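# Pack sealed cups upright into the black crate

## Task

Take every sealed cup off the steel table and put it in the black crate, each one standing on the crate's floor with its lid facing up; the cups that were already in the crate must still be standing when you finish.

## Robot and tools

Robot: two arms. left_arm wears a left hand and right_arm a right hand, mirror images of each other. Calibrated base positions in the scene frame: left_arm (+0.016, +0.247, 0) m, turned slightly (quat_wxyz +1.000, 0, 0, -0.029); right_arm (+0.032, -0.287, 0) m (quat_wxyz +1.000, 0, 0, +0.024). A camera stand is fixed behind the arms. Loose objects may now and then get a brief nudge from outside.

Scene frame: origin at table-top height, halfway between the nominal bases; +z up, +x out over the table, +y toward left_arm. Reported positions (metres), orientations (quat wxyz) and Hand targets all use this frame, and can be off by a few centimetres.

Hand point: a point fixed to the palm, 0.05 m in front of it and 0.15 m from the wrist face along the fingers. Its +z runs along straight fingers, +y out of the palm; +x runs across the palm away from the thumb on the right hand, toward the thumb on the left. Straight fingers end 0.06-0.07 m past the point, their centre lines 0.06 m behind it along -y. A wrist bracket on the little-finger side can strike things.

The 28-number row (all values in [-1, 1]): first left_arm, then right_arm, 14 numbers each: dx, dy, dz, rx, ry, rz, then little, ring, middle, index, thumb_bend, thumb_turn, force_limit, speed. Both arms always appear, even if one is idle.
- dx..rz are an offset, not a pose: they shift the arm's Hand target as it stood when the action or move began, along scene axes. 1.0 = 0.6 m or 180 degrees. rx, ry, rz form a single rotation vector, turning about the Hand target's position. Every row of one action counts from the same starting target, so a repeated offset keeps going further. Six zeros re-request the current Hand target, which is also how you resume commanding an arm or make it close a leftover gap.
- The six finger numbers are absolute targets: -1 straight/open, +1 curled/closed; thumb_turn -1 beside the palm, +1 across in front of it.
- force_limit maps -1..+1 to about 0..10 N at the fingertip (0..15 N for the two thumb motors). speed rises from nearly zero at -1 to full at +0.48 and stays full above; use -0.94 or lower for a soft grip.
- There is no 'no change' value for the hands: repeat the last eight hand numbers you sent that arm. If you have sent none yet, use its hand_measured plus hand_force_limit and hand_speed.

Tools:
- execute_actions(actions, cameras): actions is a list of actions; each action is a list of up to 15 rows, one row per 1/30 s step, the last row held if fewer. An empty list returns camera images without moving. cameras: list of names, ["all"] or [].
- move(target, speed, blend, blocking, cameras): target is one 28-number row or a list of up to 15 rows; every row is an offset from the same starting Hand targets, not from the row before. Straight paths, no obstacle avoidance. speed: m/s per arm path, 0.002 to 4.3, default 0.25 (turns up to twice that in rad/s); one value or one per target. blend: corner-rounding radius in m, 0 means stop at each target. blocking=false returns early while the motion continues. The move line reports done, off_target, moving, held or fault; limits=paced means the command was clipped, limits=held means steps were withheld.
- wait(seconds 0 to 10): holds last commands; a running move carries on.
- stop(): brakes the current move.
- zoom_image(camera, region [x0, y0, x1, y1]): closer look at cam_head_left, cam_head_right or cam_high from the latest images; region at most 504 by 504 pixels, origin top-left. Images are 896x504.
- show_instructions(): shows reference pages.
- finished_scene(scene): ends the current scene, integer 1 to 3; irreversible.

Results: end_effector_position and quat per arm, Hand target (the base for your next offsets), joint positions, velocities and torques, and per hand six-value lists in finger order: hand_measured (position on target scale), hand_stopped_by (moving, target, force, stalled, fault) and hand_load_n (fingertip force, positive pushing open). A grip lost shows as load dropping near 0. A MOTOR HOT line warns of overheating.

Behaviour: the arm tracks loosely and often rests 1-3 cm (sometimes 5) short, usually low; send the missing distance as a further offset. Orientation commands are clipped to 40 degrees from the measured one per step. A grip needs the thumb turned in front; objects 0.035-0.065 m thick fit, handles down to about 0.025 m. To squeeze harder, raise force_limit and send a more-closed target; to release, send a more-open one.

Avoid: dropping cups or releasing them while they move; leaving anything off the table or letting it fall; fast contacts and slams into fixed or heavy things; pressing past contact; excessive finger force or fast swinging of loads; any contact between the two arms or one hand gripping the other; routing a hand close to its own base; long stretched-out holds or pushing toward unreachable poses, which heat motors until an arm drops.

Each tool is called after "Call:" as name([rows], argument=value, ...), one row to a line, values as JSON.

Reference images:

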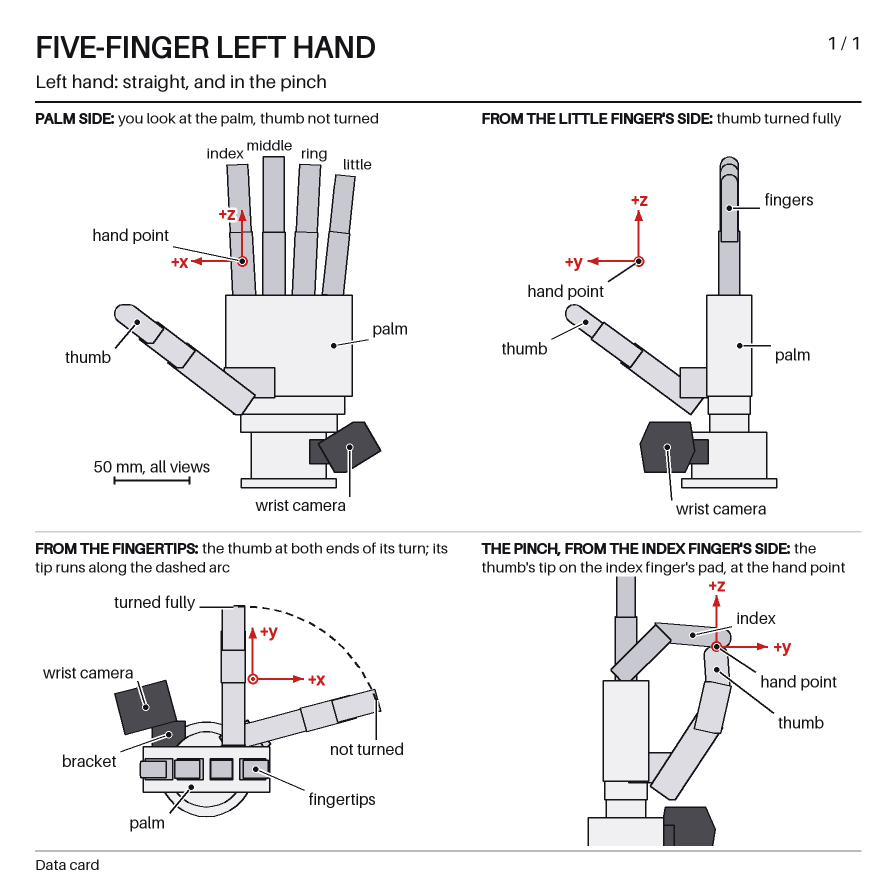

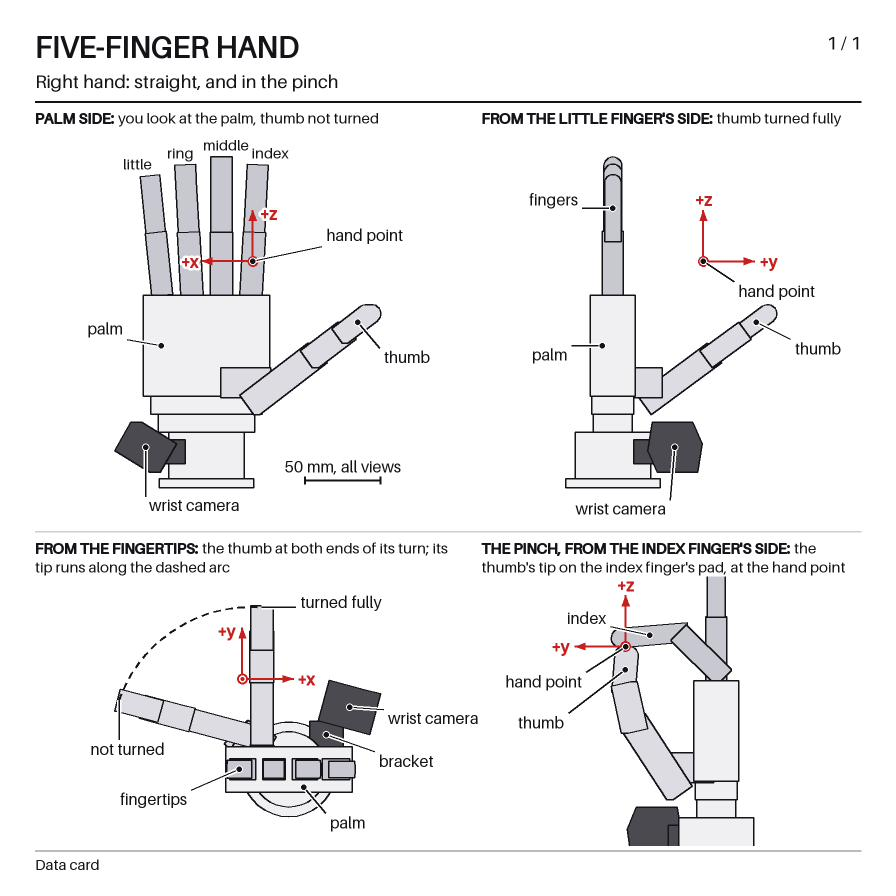

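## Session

Call:
execute_actions(actions=[])

Scene clock: 0.00 s.
left_arm: end_effector_position=(+0.5076, +0.1876, +0.2855) hand_measured=(-1.000, -1.000, -1.000, -1.000, -1.000, -1.000) hand_load_n=(+0.0, +0.0, -0.5, +0.0, +0.0, +0.0) hand_stopped_by=(target, target, target, target, target, target) hand_force_limit=0.00 hand_speed=-0.80 end_effector_quat_wxyz=(+0.044, +0.942, -0.313, +0.112) | right_arm: end_effector_position=(+0.3323, -0.3643, +0.2385) hand_measured=(-1.000, -1.000, -1.000, -1.000, -1.000, -1.000) hand_load_n=(+0.0, +0.0, +0.0, +0.0, +0.0, +0.0) hand_stopped_by=(target, target, target, target, target, target) hand_force_limit=0.00 hand_speed=-0.80 end_effector_quat_wxyz=(+0.079, -0.460, +0.882, +0.060)
Joint positions: left_arm=[0.137 1.534 1.606 -1.469 0.167 -0.865] | right_arm=[-0.541 1.281 1.234 -1.534 -0.198 0.116]
Joint velocities: within noise
Joint torques (N m): no reading
Heat: left arm: hottest elbow 30 °C; right arm: hottest elbow 35 °C.
Hand target: left_arm +0.5131, +0.1880, +0.3011; +0.037, +0.940, -0.314, +0.129 | right_arm +0.3376, -0.3672, +0.2435; +0.083, -0.461, +0.882, +0.053

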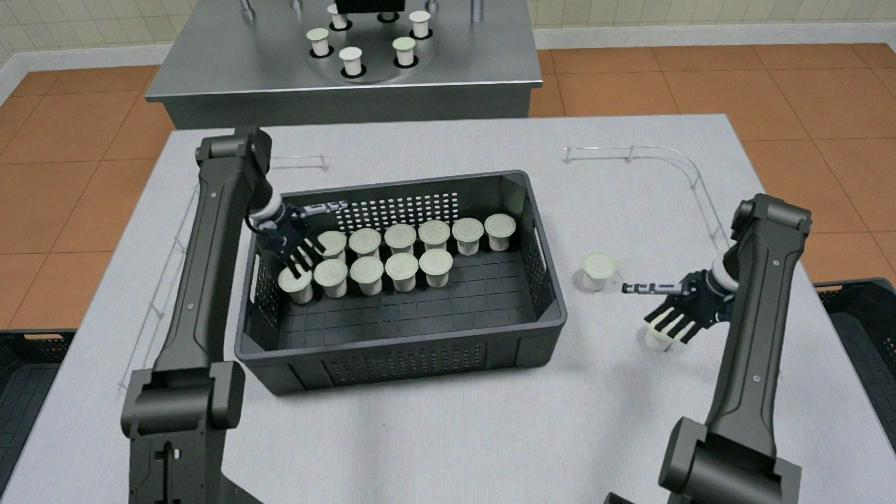

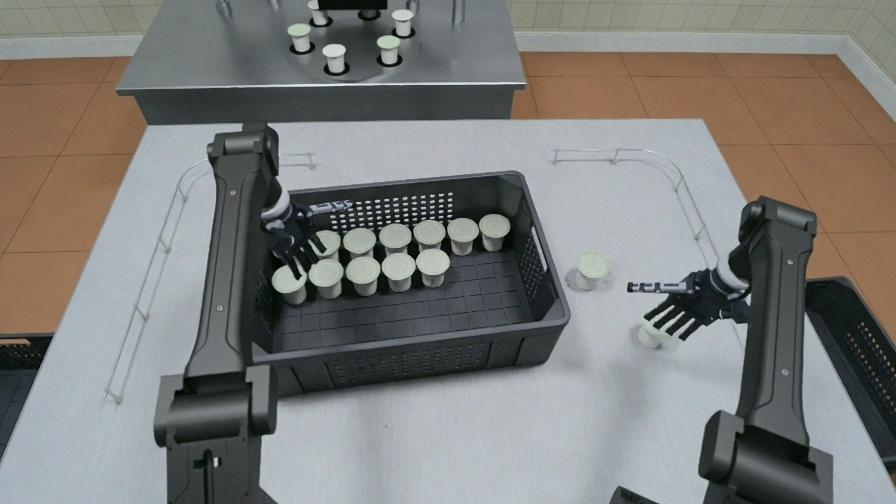

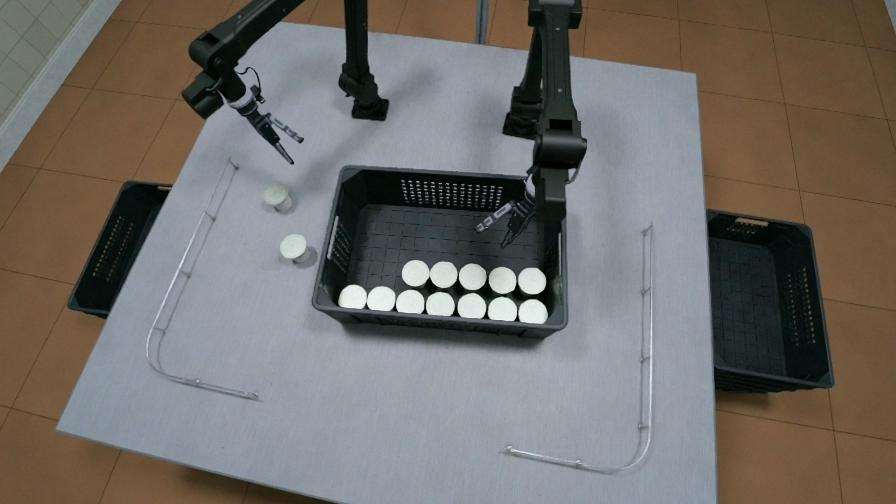

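Call:
zoom_image(camera="cam_head_left", region=[540, 220, 760, 380])

Call:
zoom_image(camera="cam_head_right", region=[540, 220, 760, 380])

Call:
zoom_image(camera="cam_high", region=[230, 150, 580, 350])

Call:
zoom_image(camera="cam_head_left", region=[230, 160, 580, 400])

Scaled by 2.291 from the camera's 896x504 image, which has a finer 1280x720 frame.

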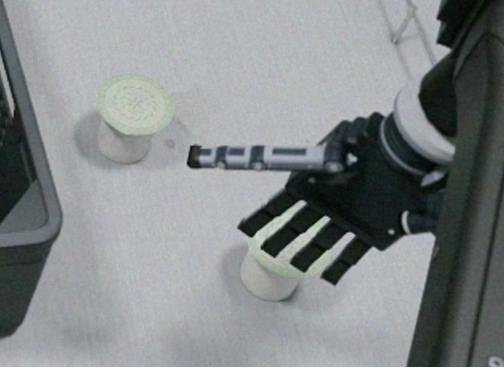

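Scaled by 2.291 from the camera's 896x504 image, which has a finer 1280x720 frame.

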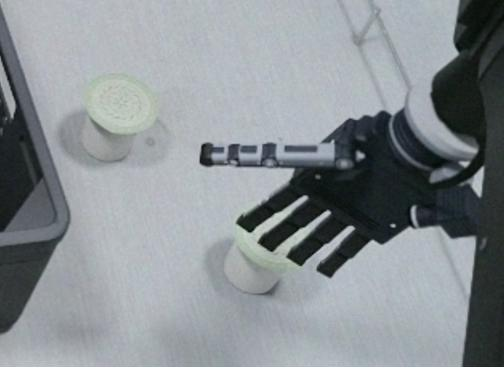

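Scaled by 1.440 from the camera's 896x504 image, which has a finer 1280x720 frame.

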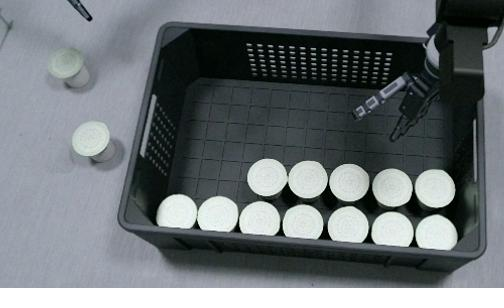

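Scaled by 1.440 from the camera's 896x504 image, which has a finer 1280x720 frame.

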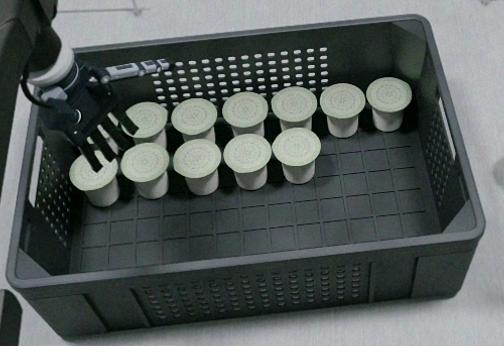

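Call:
move([
  [-0.05,0.05,0.133,0,0,0,-1,-1,-1,-1,-1,-1,0,-0.8,0,0,0.2,-0.075,-0.114,0.06,-1,-1,-1,-1,-1,1,-0.4,-0.7],
  [-0.3,0.35,0.167,0,0,0,-1,-1,-1,-1,-1,-1,0,-0.8,0.362,0.039,0.144,-0.1508,-0.2284,0.1192,-1,-1,-1,-1,-1,1,-0.4,-0.7],
  [-0.3,0.35,0.167,0,0,0,-1,-1,-1,-1,-1,-1,0,-0.8,0.404,0.039,-0.1225,-0.1508,-0.2284,0.1192,-1,-1,-1,-1,-1,1,-0.4,-0.7],
], speed=[0.25,0.3,0.16], blend=[0.04,0.04,0], cameras=["all"])

Scene clock: 67.73 s.
left_arm: end_effector_position=(+0.3401, +0.4017, +0.3957) hand_measured=(-1.000, -1.000, -1.000, -1.000, -1.000, -1.000) hand_load_n=(+0.0, +0.0, +0.0, +0.0, +0.0, +0.0) hand_stopped_by=(target, target, target, target, target, target) hand_force_limit=0.00 hand_speed=-0.80 end_effector_quat_wxyz=(-0.032, +0.936, -0.295, +0.190) | right_arm: end_effector_position=(+0.5749, -0.3479, +0.1739) hand_measured=(-1.000, -1.000, -1.000, -1.000, -1.000, +1.000) hand_load_n=(+0.0, +0.5, +0.0, +0.0, +0.0, +0.0) hand_stopped_by=(target, target, target, target, target, target) hand_force_limit=-0.40 hand_speed=-0.70 end_effector_quat_wxyz=(+0.263, -0.604, +0.692, -0.296)
Joint positions: left_arm=[0.787 1.265 1.626 -1.673 0.291 -0.271] | right_arm=[-0.224 1.41 1.108 -0.454 -0.036 -0.025]
Joint torques (N m): left_arm=[-0.32 -11.99 8.39 0.2 0.23 0.14] | right_arm=[-0.26 -9.93 11.74 2.35 0.22 -0.09]
Heat: left arm: hottest elbow 37 °C; right arm: hottest elbow 44 °C.
Hand target: left_arm +0.3332, +0.3981, +0.4012; +0.037, +0.940, -0.314, +0.129 | right_arm +0.5801, -0.3439, +0.1702; +0.265, -0.607, +0.687, -0.298
Off the commanded pose: left_arm 0.010 m, 11 deg | right_arm 0.008 m, 1 deg.
joint sent to its limit (left arm) — joint 4 (wrist pitch), lower limit. The joint targets are off in orientation, not in position.
move: off_target (left_arm)

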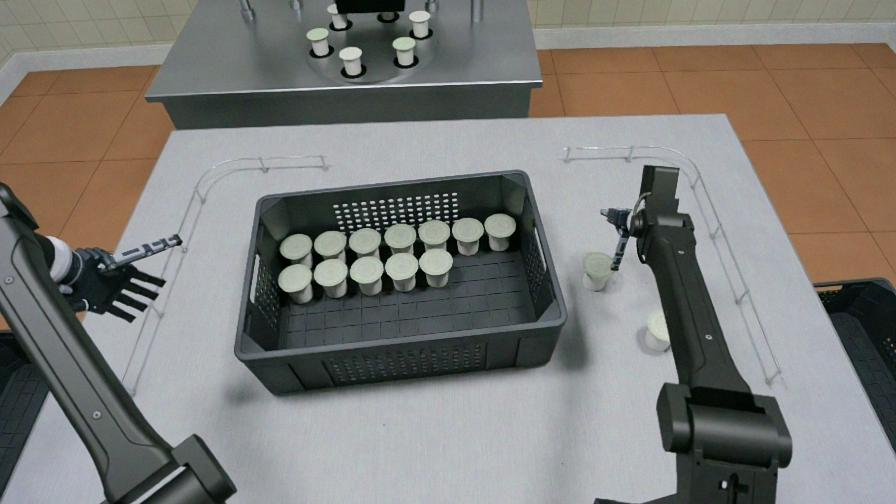

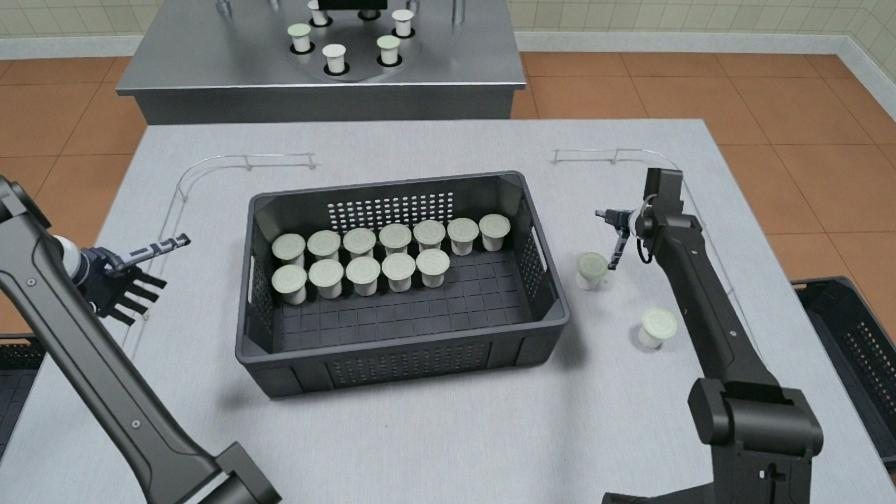

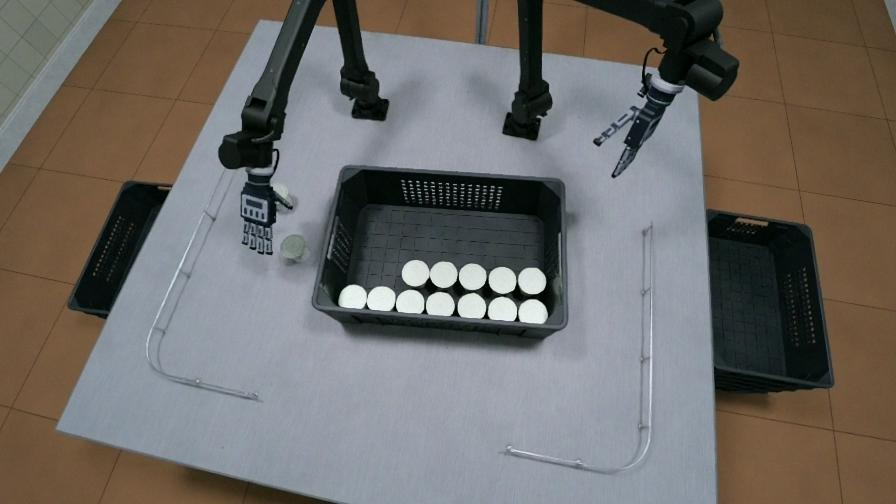

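Call:
zoom_image(camera="cam_head_left", region=[540, 160, 720, 300])

Call:
zoom_image(camera="cam_head_right", region=[540, 160, 720, 300])

Call:
zoom_image(camera="cam_high", region=[200, 130, 340, 280])

Scaled by 2.800 from the camera's 896x504 image, which has a finer 1280x720 frame.

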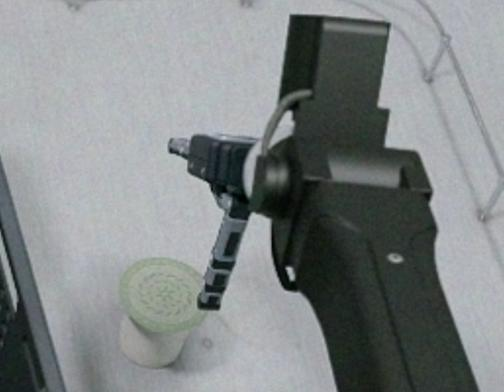

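Scaled by 2.800 from the camera's 896x504 image, which has a finer 1280x720 frame.

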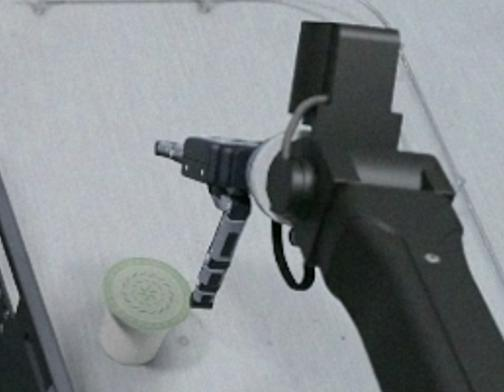

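Scaled by 3.360 from the camera's 896x504 image, which has a finer 1280x720 frame.

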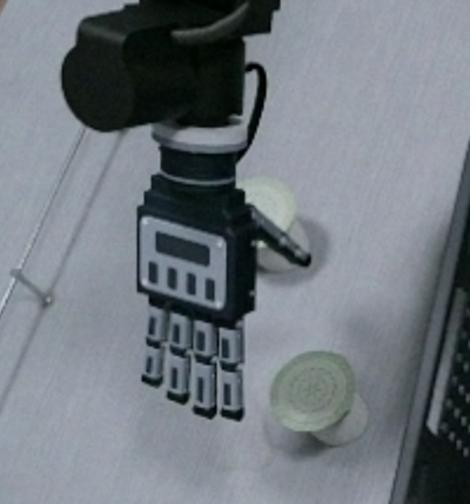

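Call:
move([
  [0,0,0,0,0,0,-1,-1,-1,-1,-1,-1,0,-0.8,0.021,0.011,-0.06,0,0,0,-1,-1,-1,-1,-1,1,-0.4,-0.7],
  [0,0,0,0,0,0,-1,-1,-1,-1,-1,-1,0,-0.8,0.021,0.011,-0.11,0,0,0,-1,-1,-1,-1,-1,1,-0.4,-0.7],
], speed=0.1, cameras=["all"])

Call:
zoom_image(camera="cam_head_left", region=[540, 180, 720, 320])

Call:
zoom_image(camera="cam_high", region=[200, 170, 340, 300])

Scene clock: 86.93 s.
left_arm: end_effector_position=(+0.3401, +0.4017, +0.3957) hand_measured=(-1.000, -1.000, -1.000, -1.000, -1.000, -1.000) hand_load_n=(+0.0, +0.0, +0.0, +0.0, +0.0, +0.0) hand_stopped_by=(target, target, target, target, target, target) hand_force_limit=0.00 hand_speed=-0.80 end_effector_quat_wxyz=(-0.032, +0.936, -0.295, +0.190) | right_arm: end_effector_position=(+0.5884, -0.3415, +0.1095) hand_measured=(-1.000, -1.000, -1.000, -1.000, -1.000, +1.000) hand_load_n=(+0.0, +0.0, +0.0, +0.0, +0.0, +0.0) hand_stopped_by=(target, target, target, target, target, target) hand_force_limit=-0.40 hand_speed=-0.70 end_effector_quat_wxyz=(+0.263, -0.608, +0.687, -0.299)
Joint positions: left_arm=[0.787 1.265 1.626 -1.673 0.291 -0.271] | right_arm=[-0.205 1.508 1.029 -0.274 -0.022 -0.024]
Joint torques (N m): left_arm=[-0.38 -11.75 8.35 0.05 0.24 0.13] | right_arm=[0.32 -9.93 11.04 2.15 0.22 0.08]
Heat: left arm: hottest elbow 36 °C; right arm: hottest elbow 45 °C.
Hand target: left_arm +0.3332, +0.3981, +0.4012; +0.037, +0.940, -0.314, +0.129 | right_arm +0.5927, -0.3374, +0.1042; +0.264, -0.607, +0.687, -0.298
Off the commanded pose: left_arm 0.010 m, 11 deg | right_arm 0.008 m, 0 deg.
joint sent to its limit (left arm) — joint 4 (wrist pitch), lower limit. The joint targets are off in orientation, not in position.
move: off_target (left_arm)

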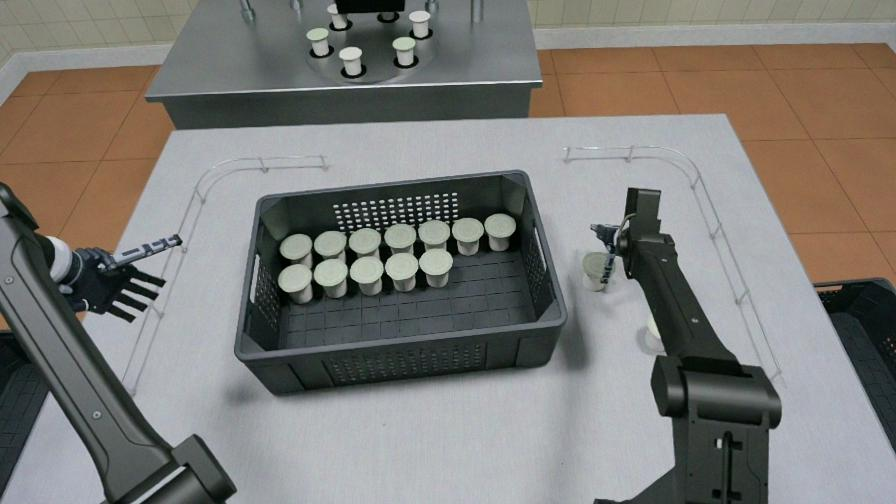

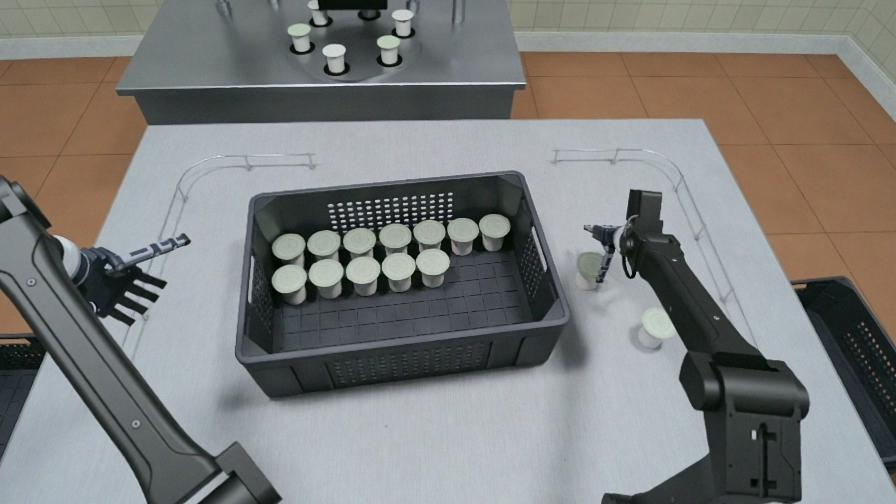

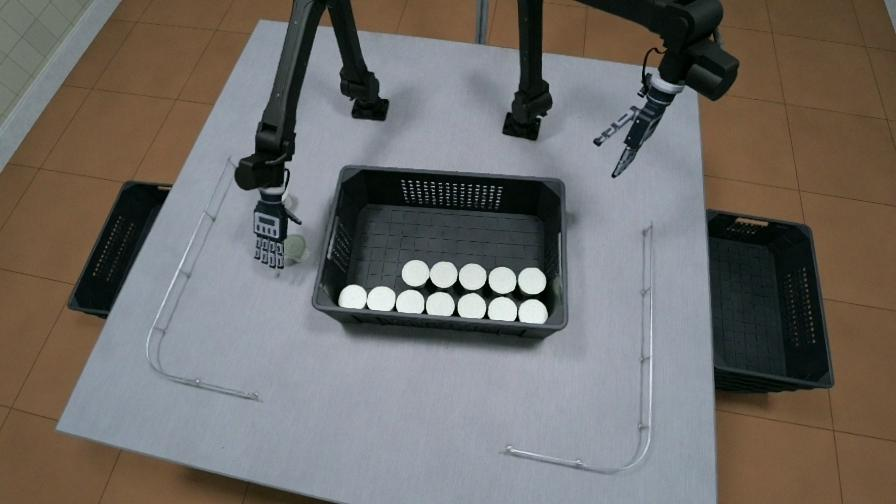

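Scaled by 2.800 from the camera's 896x504 image, which has a finer 1280x720 frame.

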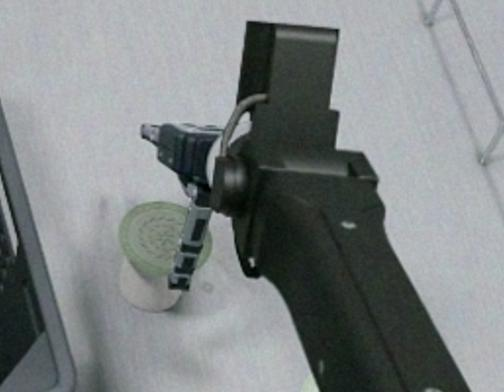

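Scaled by 3.600 from the camera's 896x504 image, which has a finer 1280x720 frame.

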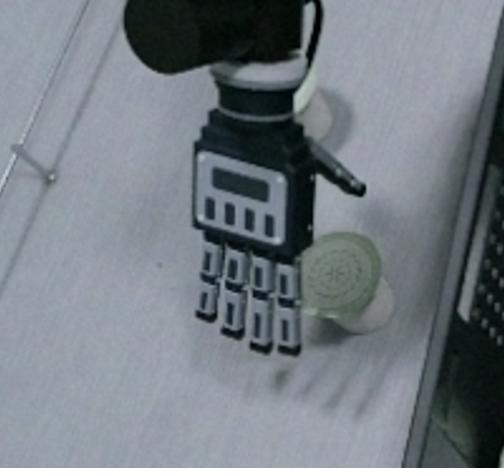

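Call:
move([
  [0,0,0,0,0,0,-1,-1,-1,-1,-1,-1,0,-0.8,0,0,-0.035,0,0,0,-1,-1,-1,-1,-1,1,-0.4,-0.7],
  [0,0,0,0,0,0,-1,-1,-1,-1,-1,-1,0,-0.8,0,0,-0.072,0,0,0,-1,-1,-1,-1,-1,1,-0.4,-0.7],
], speed=0.1, cameras=["cam_head_left","cam_high"])

Call:
zoom_image(camera="cam_head_left", region=[540, 180, 720, 320])

Call:
zoom_image(camera="cam_high", region=[200, 170, 340, 300])

Scene clock: 95.63 s.
left_arm: end_effector_position=(+0.3401, +0.4017, +0.3957) hand_measured=(-1.000, -1.000, -1.000, -1.000, -1.000, -1.000) hand_load_n=(+0.0, +0.5, +0.0, +0.0, +0.0, +0.0) hand_stopped_by=(target, target, target, target, target, target) hand_force_limit=0.00 hand_speed=-0.80 end_effector_quat_wxyz=(-0.032, +0.936, -0.295, +0.190) | right_arm: end_effector_position=(+0.5892, -0.3417, +0.0669) hand_measured=(-1.000, -1.000, -1.000, -1.000, -1.000, +1.000) hand_load_n=(+0.0, +0.0, +0.0, +0.0, +0.0, +0.0) hand_stopped_by=(target, target, target, target, target, target) hand_force_limit=-0.40 hand_speed=-0.70 end_effector_quat_wxyz=(+0.263, -0.607, +0.687, -0.299)
Joint positions: left_arm=[0.787 1.265 1.626 -1.673 0.291 -0.271] | right_arm=[-0.205 1.571 0.973 -0.153 -0.022 -0.024]
Joint torques (N m): left_arm=[-0.15 -12.04 8.27 0.24 0.24 0.07] | right_arm=[-0.56 -10.58 10.47 2.26 0.21 0.05]
Heat: left arm: hottest elbow 35 °C; right arm: hottest elbow 45 °C.
Hand target: left_arm +0.3332, +0.3981, +0.4012; +0.037, +0.940, -0.314, +0.129 | right_arm +0.5926, -0.3374, +0.0609; +0.264, -0.607, +0.687, -0.298
Off the commanded pose: left_arm 0.010 m, 11 deg | right_arm 0.008 m, 0 deg.
joint sent to its limit (left arm) — joint 4 (wrist pitch), lower limit. The joint targets are off in orientation, not in position.
move: off_target (left_arm)
Images, in order (width x height): cam_head_left 896x504, cam_high 896x504.

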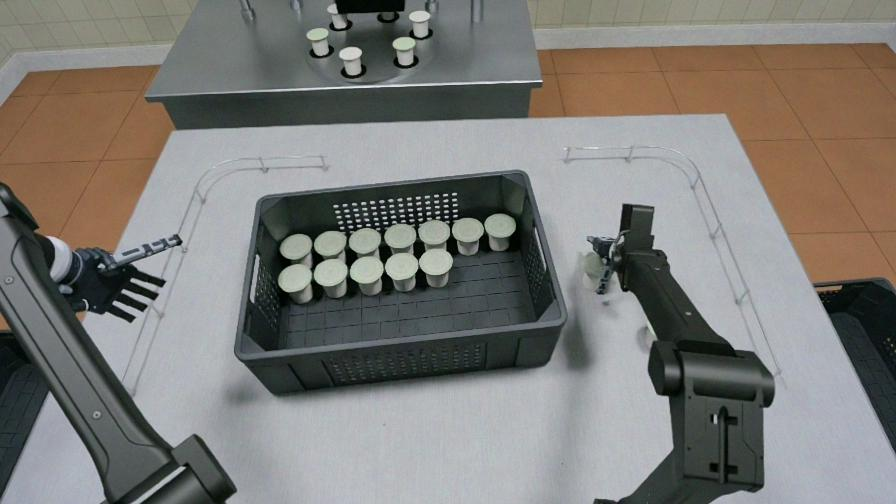

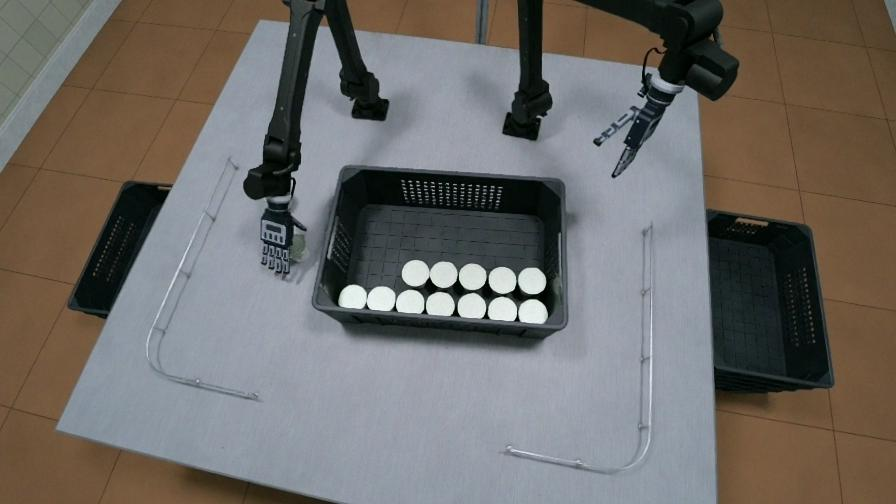

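Scaled by 2.800 from the camera's 896x504 image, which has a finer 1280x720 frame.

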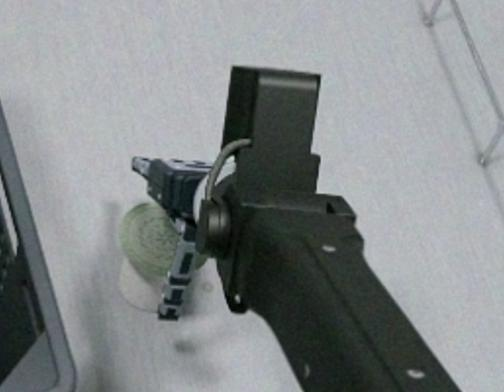

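Scaled by 3.600 from the camera's 896x504 image, which has a finer 1280x720 frame.

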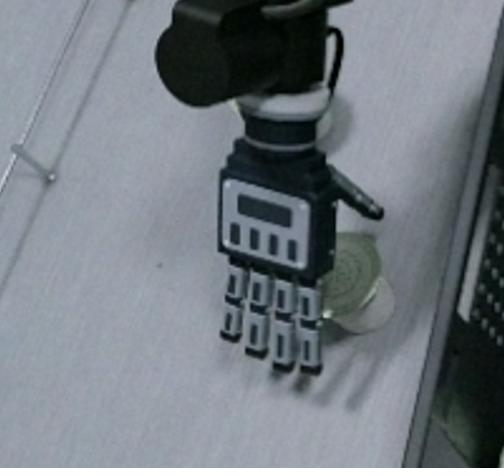

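Call:
move([
  [0,0,0,0,0,0,-1,-1,-1,-1,-1,-1,0,-0.8,0.016,-0.001,-0.010,0,0,0,-1,-1,-1,-1,-1,1,-0.4,-0.7],
], speed=0.1, cameras=[])

Scene clock: 105.10 s.
left_arm: end_effector_position=(+0.3401, +0.4017, +0.3957) hand_measured=(-1.000, -1.000, -1.000, -1.000, -1.000, -1.000) hand_load_n=(+0.0, +0.0, +0.0, +0.0, +0.0, +0.0) hand_stopped_by=(target, target, target, target, target, target) hand_force_limit=0.00 hand_speed=-0.80 end_effector_quat_wxyz=(-0.032, +0.936, -0.295, +0.190) | right_arm: end_effector_position=(+0.5897, -0.3419, +0.0530) hand_measured=(-1.000, -1.000, -1.000, -1.000, -1.000, +1.000) hand_load_n=(+0.0, +0.0, +0.0, +0.0, +0.0, +0.0) hand_stopped_by=(target, target, target, target, target, target) hand_force_limit=-0.40 hand_speed=-0.70 end_effector_quat_wxyz=(+0.258, -0.609, +0.690, -0.293)
Joint positions: left_arm=[0.787 1.265 1.626 -1.673 0.291 -0.271] | right_arm=[-0.205 1.6 0.973 -0.142 -0.021 -0.023]
Joint torques (N m): left_arm=[-0.21 -12.1 8.32 0.03 0.2 0.1] | right_arm=[-0.26 -10.52 12.12 2.22 0.22 0.1]
Heat: left arm: hottest elbow 35 °C; right arm: hottest elbow 46 °C.
Hand target: left_arm +0.3332, +0.3981, +0.4012; +0.037, +0.940, -0.314, +0.129 | right_arm +0.6022, -0.3380, +0.0550; +0.264, -0.607, +0.687, -0.298
Off the commanded pose: left_arm 0.010 m, 11 deg | right_arm 0.013 m, 1 deg.
joint sent to its limit (left arm) — joint 4 (wrist pitch), lower limit. The joint targets are off in orientation, not in position.
move: off_target (left_arm, right_arm)
No camera images: "cameras" was empty.

Call:
move([
  [0,0,0,0,0,0,-1,-1,-1,-1,-1,-1,0,-0.8,0.006,-0.001,0.013,0,0,0,-1,-1,-1,-1,-1,1,-0.4,-0.7],
], speed=0.1, cameras=[])

Scene clock: 107.73 s.
left_arm: end_effector_position=(+0.3401, +0.4017, +0.3957) hand_measured=(-1.000, -1.000, -1.000, -1.000, -1.000, -1.000) hand_load_n=(+0.0, +0.0, +0.0, +0.0, +0.0, +0.0) hand_stopped_by=(target, target, target, target, target, target) hand_force_limit=0.00 hand_speed=-0.80 end_effector_quat_wxyz=(-0.032, +0.936, -0.295, +0.190) | right_arm: end_effector_position=(+0.5897, -0.3417, +0.0530) hand_measured=(-1.000, -1.000, -1.000, -1.000, -1.000, +1.000) hand_load_n=(+0.0, -0.5, +0.0, +0.0, +0.0, +0.0) hand_stopped_by=(target, target, target, target, target, target) hand_force_limit=-0.40 hand_speed=-0.70 end_effector_quat_wxyz=(+0.258, -0.609, +0.690, -0.293)
Joint positions: left_arm=[0.787 1.265 1.626 -1.673 0.291 -0.271] | right_arm=[-0.204 1.6 0.973 -0.142 -0.021 -0.023]
Joint torques (N m): left_arm=[-0.21 -11.93 8.46 0.23 0.27 0.1] | right_arm=[-0.03 -10.52 13.79 1.18 0.2 0.07]
Heat: left arm: hottest elbow 35 °C; right arm: hottest elbow 46 °C.
Hand target: left_arm +0.3332, +0.3981, +0.4012; +0.037, +0.940, -0.314, +0.129 | right_arm +0.6058, -0.3384, +0.0628; +0.265, -0.608, +0.687, -0.298
Off the commanded pose: left_arm 0.010 m, 11 deg | right_arm 0.019 m, 1 deg.
joint sent to its limit (left arm) — joint 4 (wrist pitch), lower limit. The joint targets are off in orientation, not in position.
move: off_target (left_arm, right_arm)
No camera images: "cameras" was empty.

Call:
move([
  [0,0,0,0,0,0,-1,-1,-1,-1,-1,-1,0,-0.8,0.002,0,0.013,0,0,0,-1,-1,-1,-1,-1,1,-0.4,-0.7],
], speed=0.1, cameras=[])

Scene clock: 112.63 s.
left_arm: end_effector_position=(+0.3401, +0.4017, +0.3957) hand_measured=(-1.000, -1.000, -1.000, -1.000, -1.000, -1.000) hand_load_n=(+0.0, +0.0, +0.0, +0.0, +0.0, +0.0) hand_stopped_by=(target, target, target, target, target, target) hand_force_limit=0.00 hand_speed=-0.80 end_effector_quat_wxyz=(-0.032, +0.936, -0.295, +0.190) | right_arm: end_effector_position=(+0.5901, -0.3418, +0.0550) hand_measured=(-1.000, -1.000, -1.000, -1.000, -1.000, +1.000) hand_load_n=(+0.0, +0.0, +0.0, +0.0, +0.0, +0.0) hand_stopped_by=(target, target, target, target, target, target) hand_force_limit=-0.40 hand_speed=-0.70 end_effector_quat_wxyz=(+0.255, -0.610, +0.692, -0.290)
Joint positions: left_arm=[0.787 1.265 1.626 -1.673 0.291 -0.271] | right_arm=[-0.204 1.6 0.983 -0.16 -0.021 -0.022]
Joint torques (N m): left_arm=[-0.15 -11.81 8.28 0.08 0.21 0.09] | right_arm=[0.03 -10.52 13.91 0.84 0.21 0.07]
Heat: left arm: hottest elbow 35 °C; right arm: hottest elbow 47 °C.
Hand target: left_arm +0.3332, +0.3981, +0.4012; +0.037, +0.940, -0.314, +0.129 | right_arm +0.6071, -0.3385, +0.0707; +0.265, -0.607, +0.687, -0.298
Off the commanded pose: left_arm 0.010 m, 11 deg | right_arm 0.023 m, 2 deg.
joint sent to its limit (left arm) — joint 4 (wrist pitch), lower limit. The joint targets are off in orientation, not in position.
move: off_target (left_arm, right_arm)
No camera images: "cameras" was empty.

Call:
move([
  [0,0,0,0,0,0,-1,-1,-1,-1,-1,-1,0,-0.8,0.022,-0.001,-0.006,0,0,0,-1,-1,-1,-1,-1,1,-0.4,-0.7],
], speed=0.1, cameras=[])

Scene clock: 116.47 s.
left_arm: end_effector_position=(+0.3401, +0.4017, +0.3957) hand_measured=(-1.000, -1.000, -1.000, -1.000, -1.000, -1.000) hand_load_n=(+0.0, +0.0, +0.0, +0.0, +0.0, +0.0) hand_stopped_by=(target, target, target, target, target, target) hand_force_limit=0.00 hand_speed=-0.80 end_effector_quat_wxyz=(-0.032, +0.936, -0.295, +0.190) | right_arm: end_effector_position=(+0.6042, -0.3426, +0.0604) hand_measured=(-1.000, -1.000, -1.000, -1.000, -1.000, +1.000) hand_load_n=(+0.0, +0.0, +0.0, +0.0, +0.5, +0.0) hand_stopped_by=(target, target, target, target, target, target) hand_force_limit=-0.40 hand_speed=-0.70 end_effector_quat_wxyz=(+0.260, -0.609, +0.689, -0.296)
Joint positions: left_arm=[0.787 1.265 1.626 -1.673 0.291 -0.271] | right_arm=[-0.201 1.619 1.018 -0.161 -0.019 -0.021]
Joint torques (N m): left_arm=[-0.44 -12.1 8.36 0.23 0.16 0.14] | right_arm=[-0.21 -11.11 14.13 1.17 0.2 0.04]
Heat: left arm: hottest elbow 35 °C; right arm: hottest elbow 47 °C.
Hand target: left_arm +0.3332, +0.3981, +0.4012; +0.037, +0.940, -0.314, +0.129 | right_arm +0.6202, -0.3392, +0.0670; +0.264, -0.607, +0.687, -0.298
Off the commanded pose: left_arm 0.010 m, 11 deg | right_arm 0.018 m, 1 deg.
joint sent to its limit (left arm) — joint 4 (wrist pitch), lower limit. The joint targets are off in orientation, not in position.
move: off_target (left_arm, right_arm)
No camera images: "cameras" was empty.

Call:
move([
  [0,0,0,0,0,0,-1,-1,-1,-1,-1,-1,0,-0.8,0,0,0,0,0,0,-1,-1,0.25,0.25,-0.2,1,-0.4,-0.88],
], speed=0.1, cameras=["cam_high","cam_head_left"])

Call:
zoom_image(camera="cam_high", region=[200, 170, 340, 300])

Scene clock: 120.93 s.
left_arm: end_effector_position=(+0.3401, +0.4017, +0.3957) hand_measured=(-1.000, -1.000, -1.000, -1.000, -1.000, -1.000) hand_load_n=(+0.0, +0.0, +0.0, +0.0, +0.0, +0.5) hand_stopped_by=(target, target, target, target, target, target) hand_force_limit=0.00 hand_speed=-0.80 end_effector_quat_wxyz=(-0.032, +0.936, -0.295, +0.190) | right_arm: end_effector_position=(+0.6042, -0.3425, +0.0604) hand_measured=(-1.000, -1.000, -0.366, -0.334, -0.682, +1.000) hand_load_n=(+0.0, +0.0, +2.0, +4.0, +9.5, +0.5) hand_stopped_by=(target, target, force, force, force, target) hand_force_limit=-0.40 hand_speed=-0.88 end_effector_quat_wxyz=(+0.260, -0.608, +0.689, -0.296)
Joint positions: left_arm=[0.787 1.265 1.626 -1.673 0.291 -0.271] | right_arm=[-0.201 1.619 1.018 -0.161 -0.019 -0.021]
Joint torques (N m): left_arm=[0.32 -12.04 8.13 0.14 0.21 0.11] | right_arm=[0.56 -10.46 14.01 1.11 0.22 0.01]
Heat: left arm: hottest elbow 35 °C; right arm: hottest elbow 48 °C.
Hand target: left_arm +0.3332, +0.3981, +0.4012; +0.037, +0.940, -0.314, +0.129 | right_arm +0.6202, -0.3392, +0.0670; +0.265, -0.607, +0.687, -0.298
Off the commanded pose: left_arm 0.010 m, 11 deg | right_arm 0.018 m, 1 deg.
joint sent to its limit (left arm) — joint 4 (wrist pitch), lower limit. The joint targets are off in orientation, not in position.
move: off_target (left_arm, right_arm)
Images, in order (width x height): cam_head_left 896x504, cam_high 896x504.

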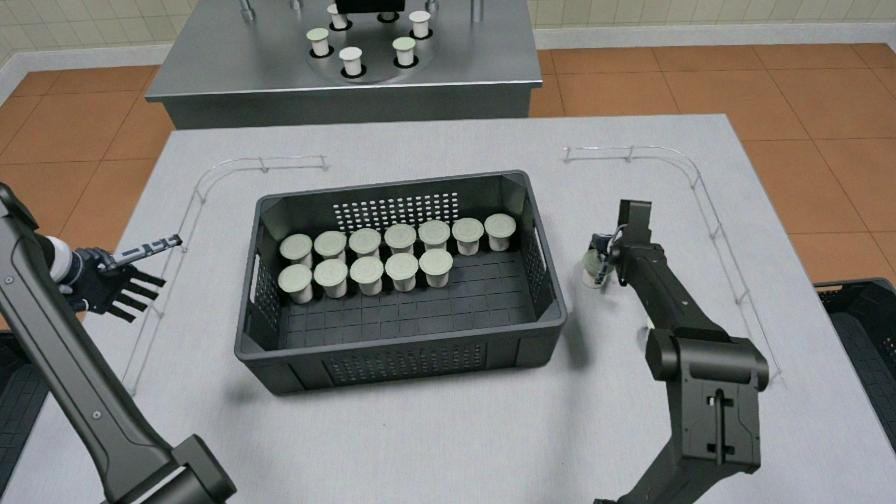

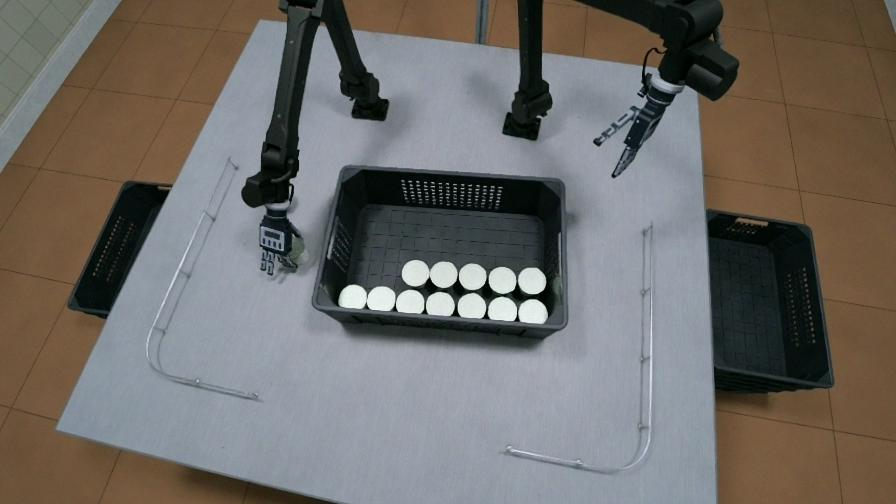

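Scaled by 3.600 from the camera's 896x504 image, which has a finer 1280x720 frame.

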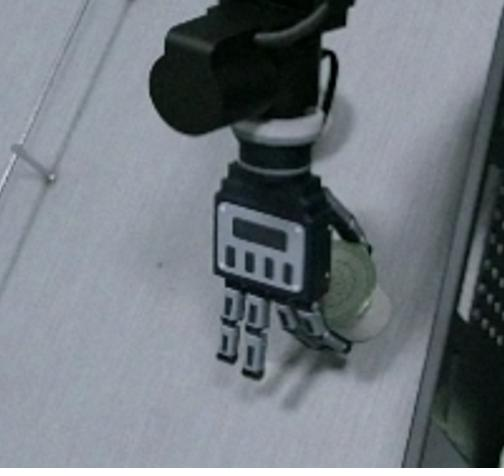

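Call:
move([
  [0,0,0,0,0,0,-1,-1,-1,-1,-1,-1,0,-0.8,0.0167,-0.002,0.067,0,0,0,-1,-1,0.25,0.25,-0.2,1,-0.4,-0.88],
  [0,0,0,0,0,0,-1,-1,-1,-1,-1,-1,0,-0.8,0.0167,-0.002,0.467,0,0,0,-1,-1,0.25,0.25,-0.2,1,-0.4,-0.88],
  [0,0,0,0,0,0,-1,-1,-1,-1,-1,-1,0,-0.8,-0.15,0.332,0.488,-0.0031,0.0388,0.1278,-1,-1,0.25,0.25,-0.2,1,-0.4,-0.88],
], speed=[0.1,0.2,0.22], blend=[0.02,0.04,0], cameras=["all"])

Scene clock: 130.07 s.
left_arm: end_effector_position=(+0.3401, +0.4017, +0.3957) hand_measured=(-1.000, -1.000, -1.000, -1.000, -1.000, -1.000) hand_load_n=(+0.0, +0.0, +0.0, +0.0, -0.5, +0.0) hand_stopped_by=(target, target, target, target, target, target) hand_force_limit=0.00 hand_speed=-0.80 end_effector_quat_wxyz=(-0.032, +0.936, -0.295, +0.190) | right_arm: end_effector_position=(+0.5257, -0.1420, +0.3325) hand_measured=(-1.000, -1.000, -0.366, -0.334, -0.682, +1.000) hand_load_n=(+0.0, +0.0, +2.0, +4.0, +9.5, +0.5) hand_stopped_by=(target, target, force, force, force, target) hand_force_limit=-0.40 hand_speed=-0.88 end_effector_quat_wxyz=(-0.256, +0.755, -0.572, +0.190)
Joint positions: left_arm=[0.787 1.265 1.626 -1.673 0.291 -0.271] | right_arm=[0.169 1.403 1.579 -1.099 -0.041 -0.044]
Joint torques (N m): left_arm=[-0.03 -11.99 8.44 0.14 0.2 0.13] | right_arm=[-0.62 -11.34 16.03 0.92 0.12 -0.03]
Heat: left arm: hottest elbow 34 °C; right arm: hottest elbow 49 °C.
Hand target: left_arm +0.3332, +0.3981, +0.4012; +0.037, +0.940, -0.314, +0.129 | right_arm +0.5302, -0.1398, +0.3597; -0.274, +0.750, -0.565, +0.205
Off the commanded pose: left_arm 0.010 m, 11 deg | right_arm 0.028 m, 3 deg.
joint sent to its limit (left arm) — joint 4 (wrist pitch), lower limit. The joint targets are off in orientation, not in position.
move: off_target (left_arm, right_arm)

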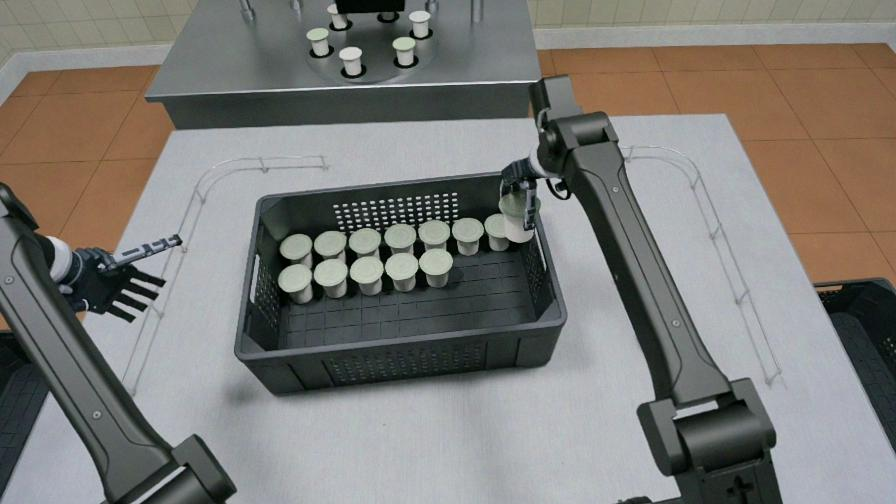

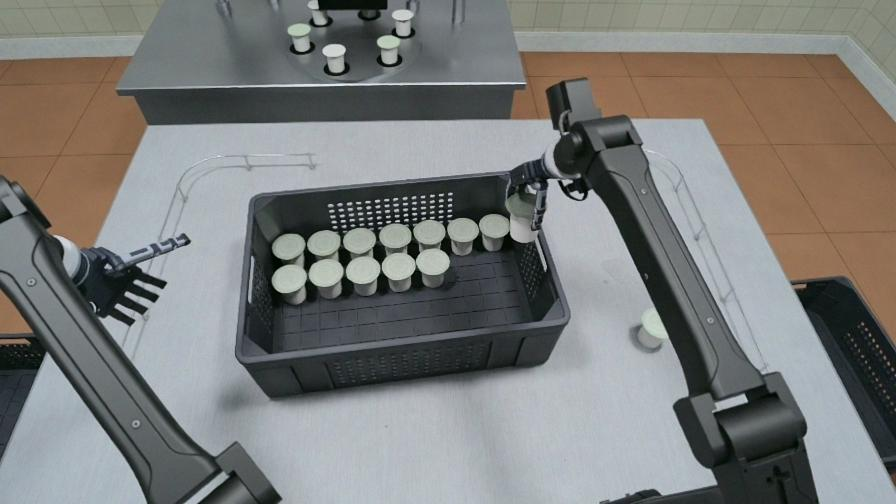

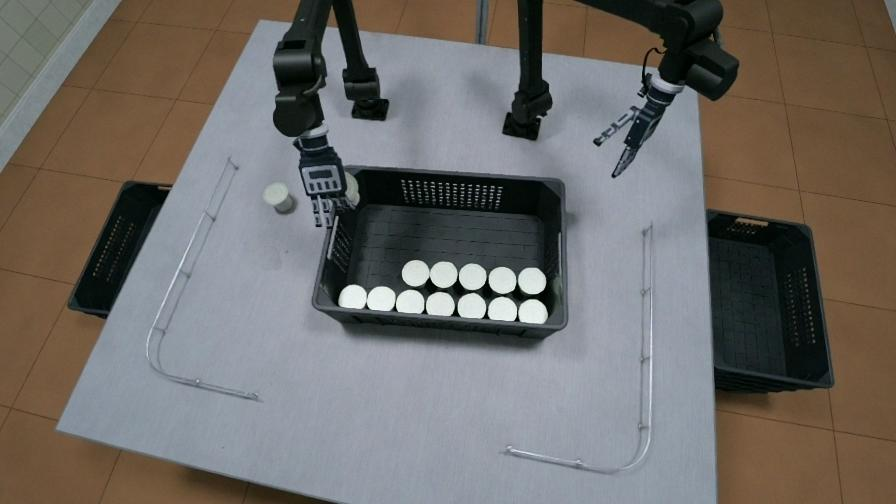

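Call:
zoom_image(camera="cam_head_left", region=[460, 130, 600, 270])

Call:
zoom_image(camera="cam_head_right", region=[460, 130, 600, 270])

Scaled by 3.600 from the camera's 896x504 image, which has a finer 1280x720 frame.

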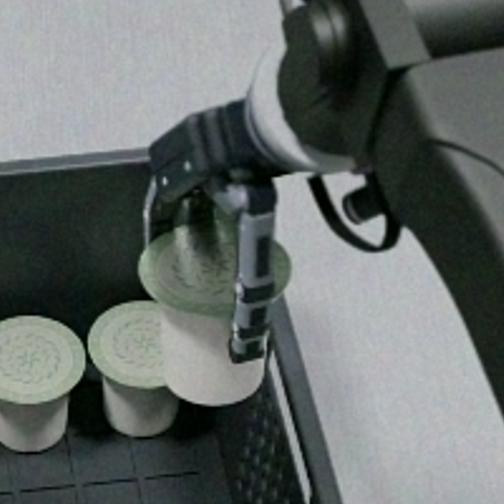

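Scaled by 3.600 from the camera's 896x504 image, which has a finer 1280x720 frame.

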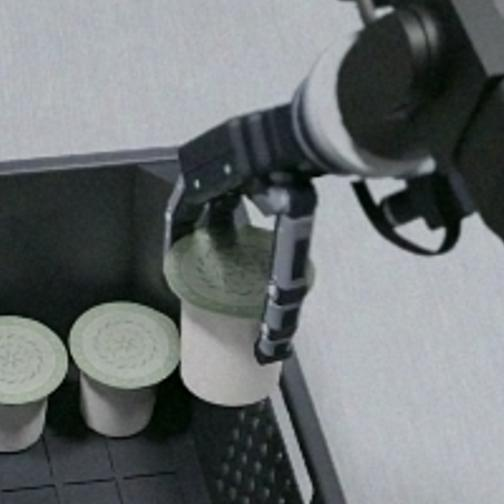

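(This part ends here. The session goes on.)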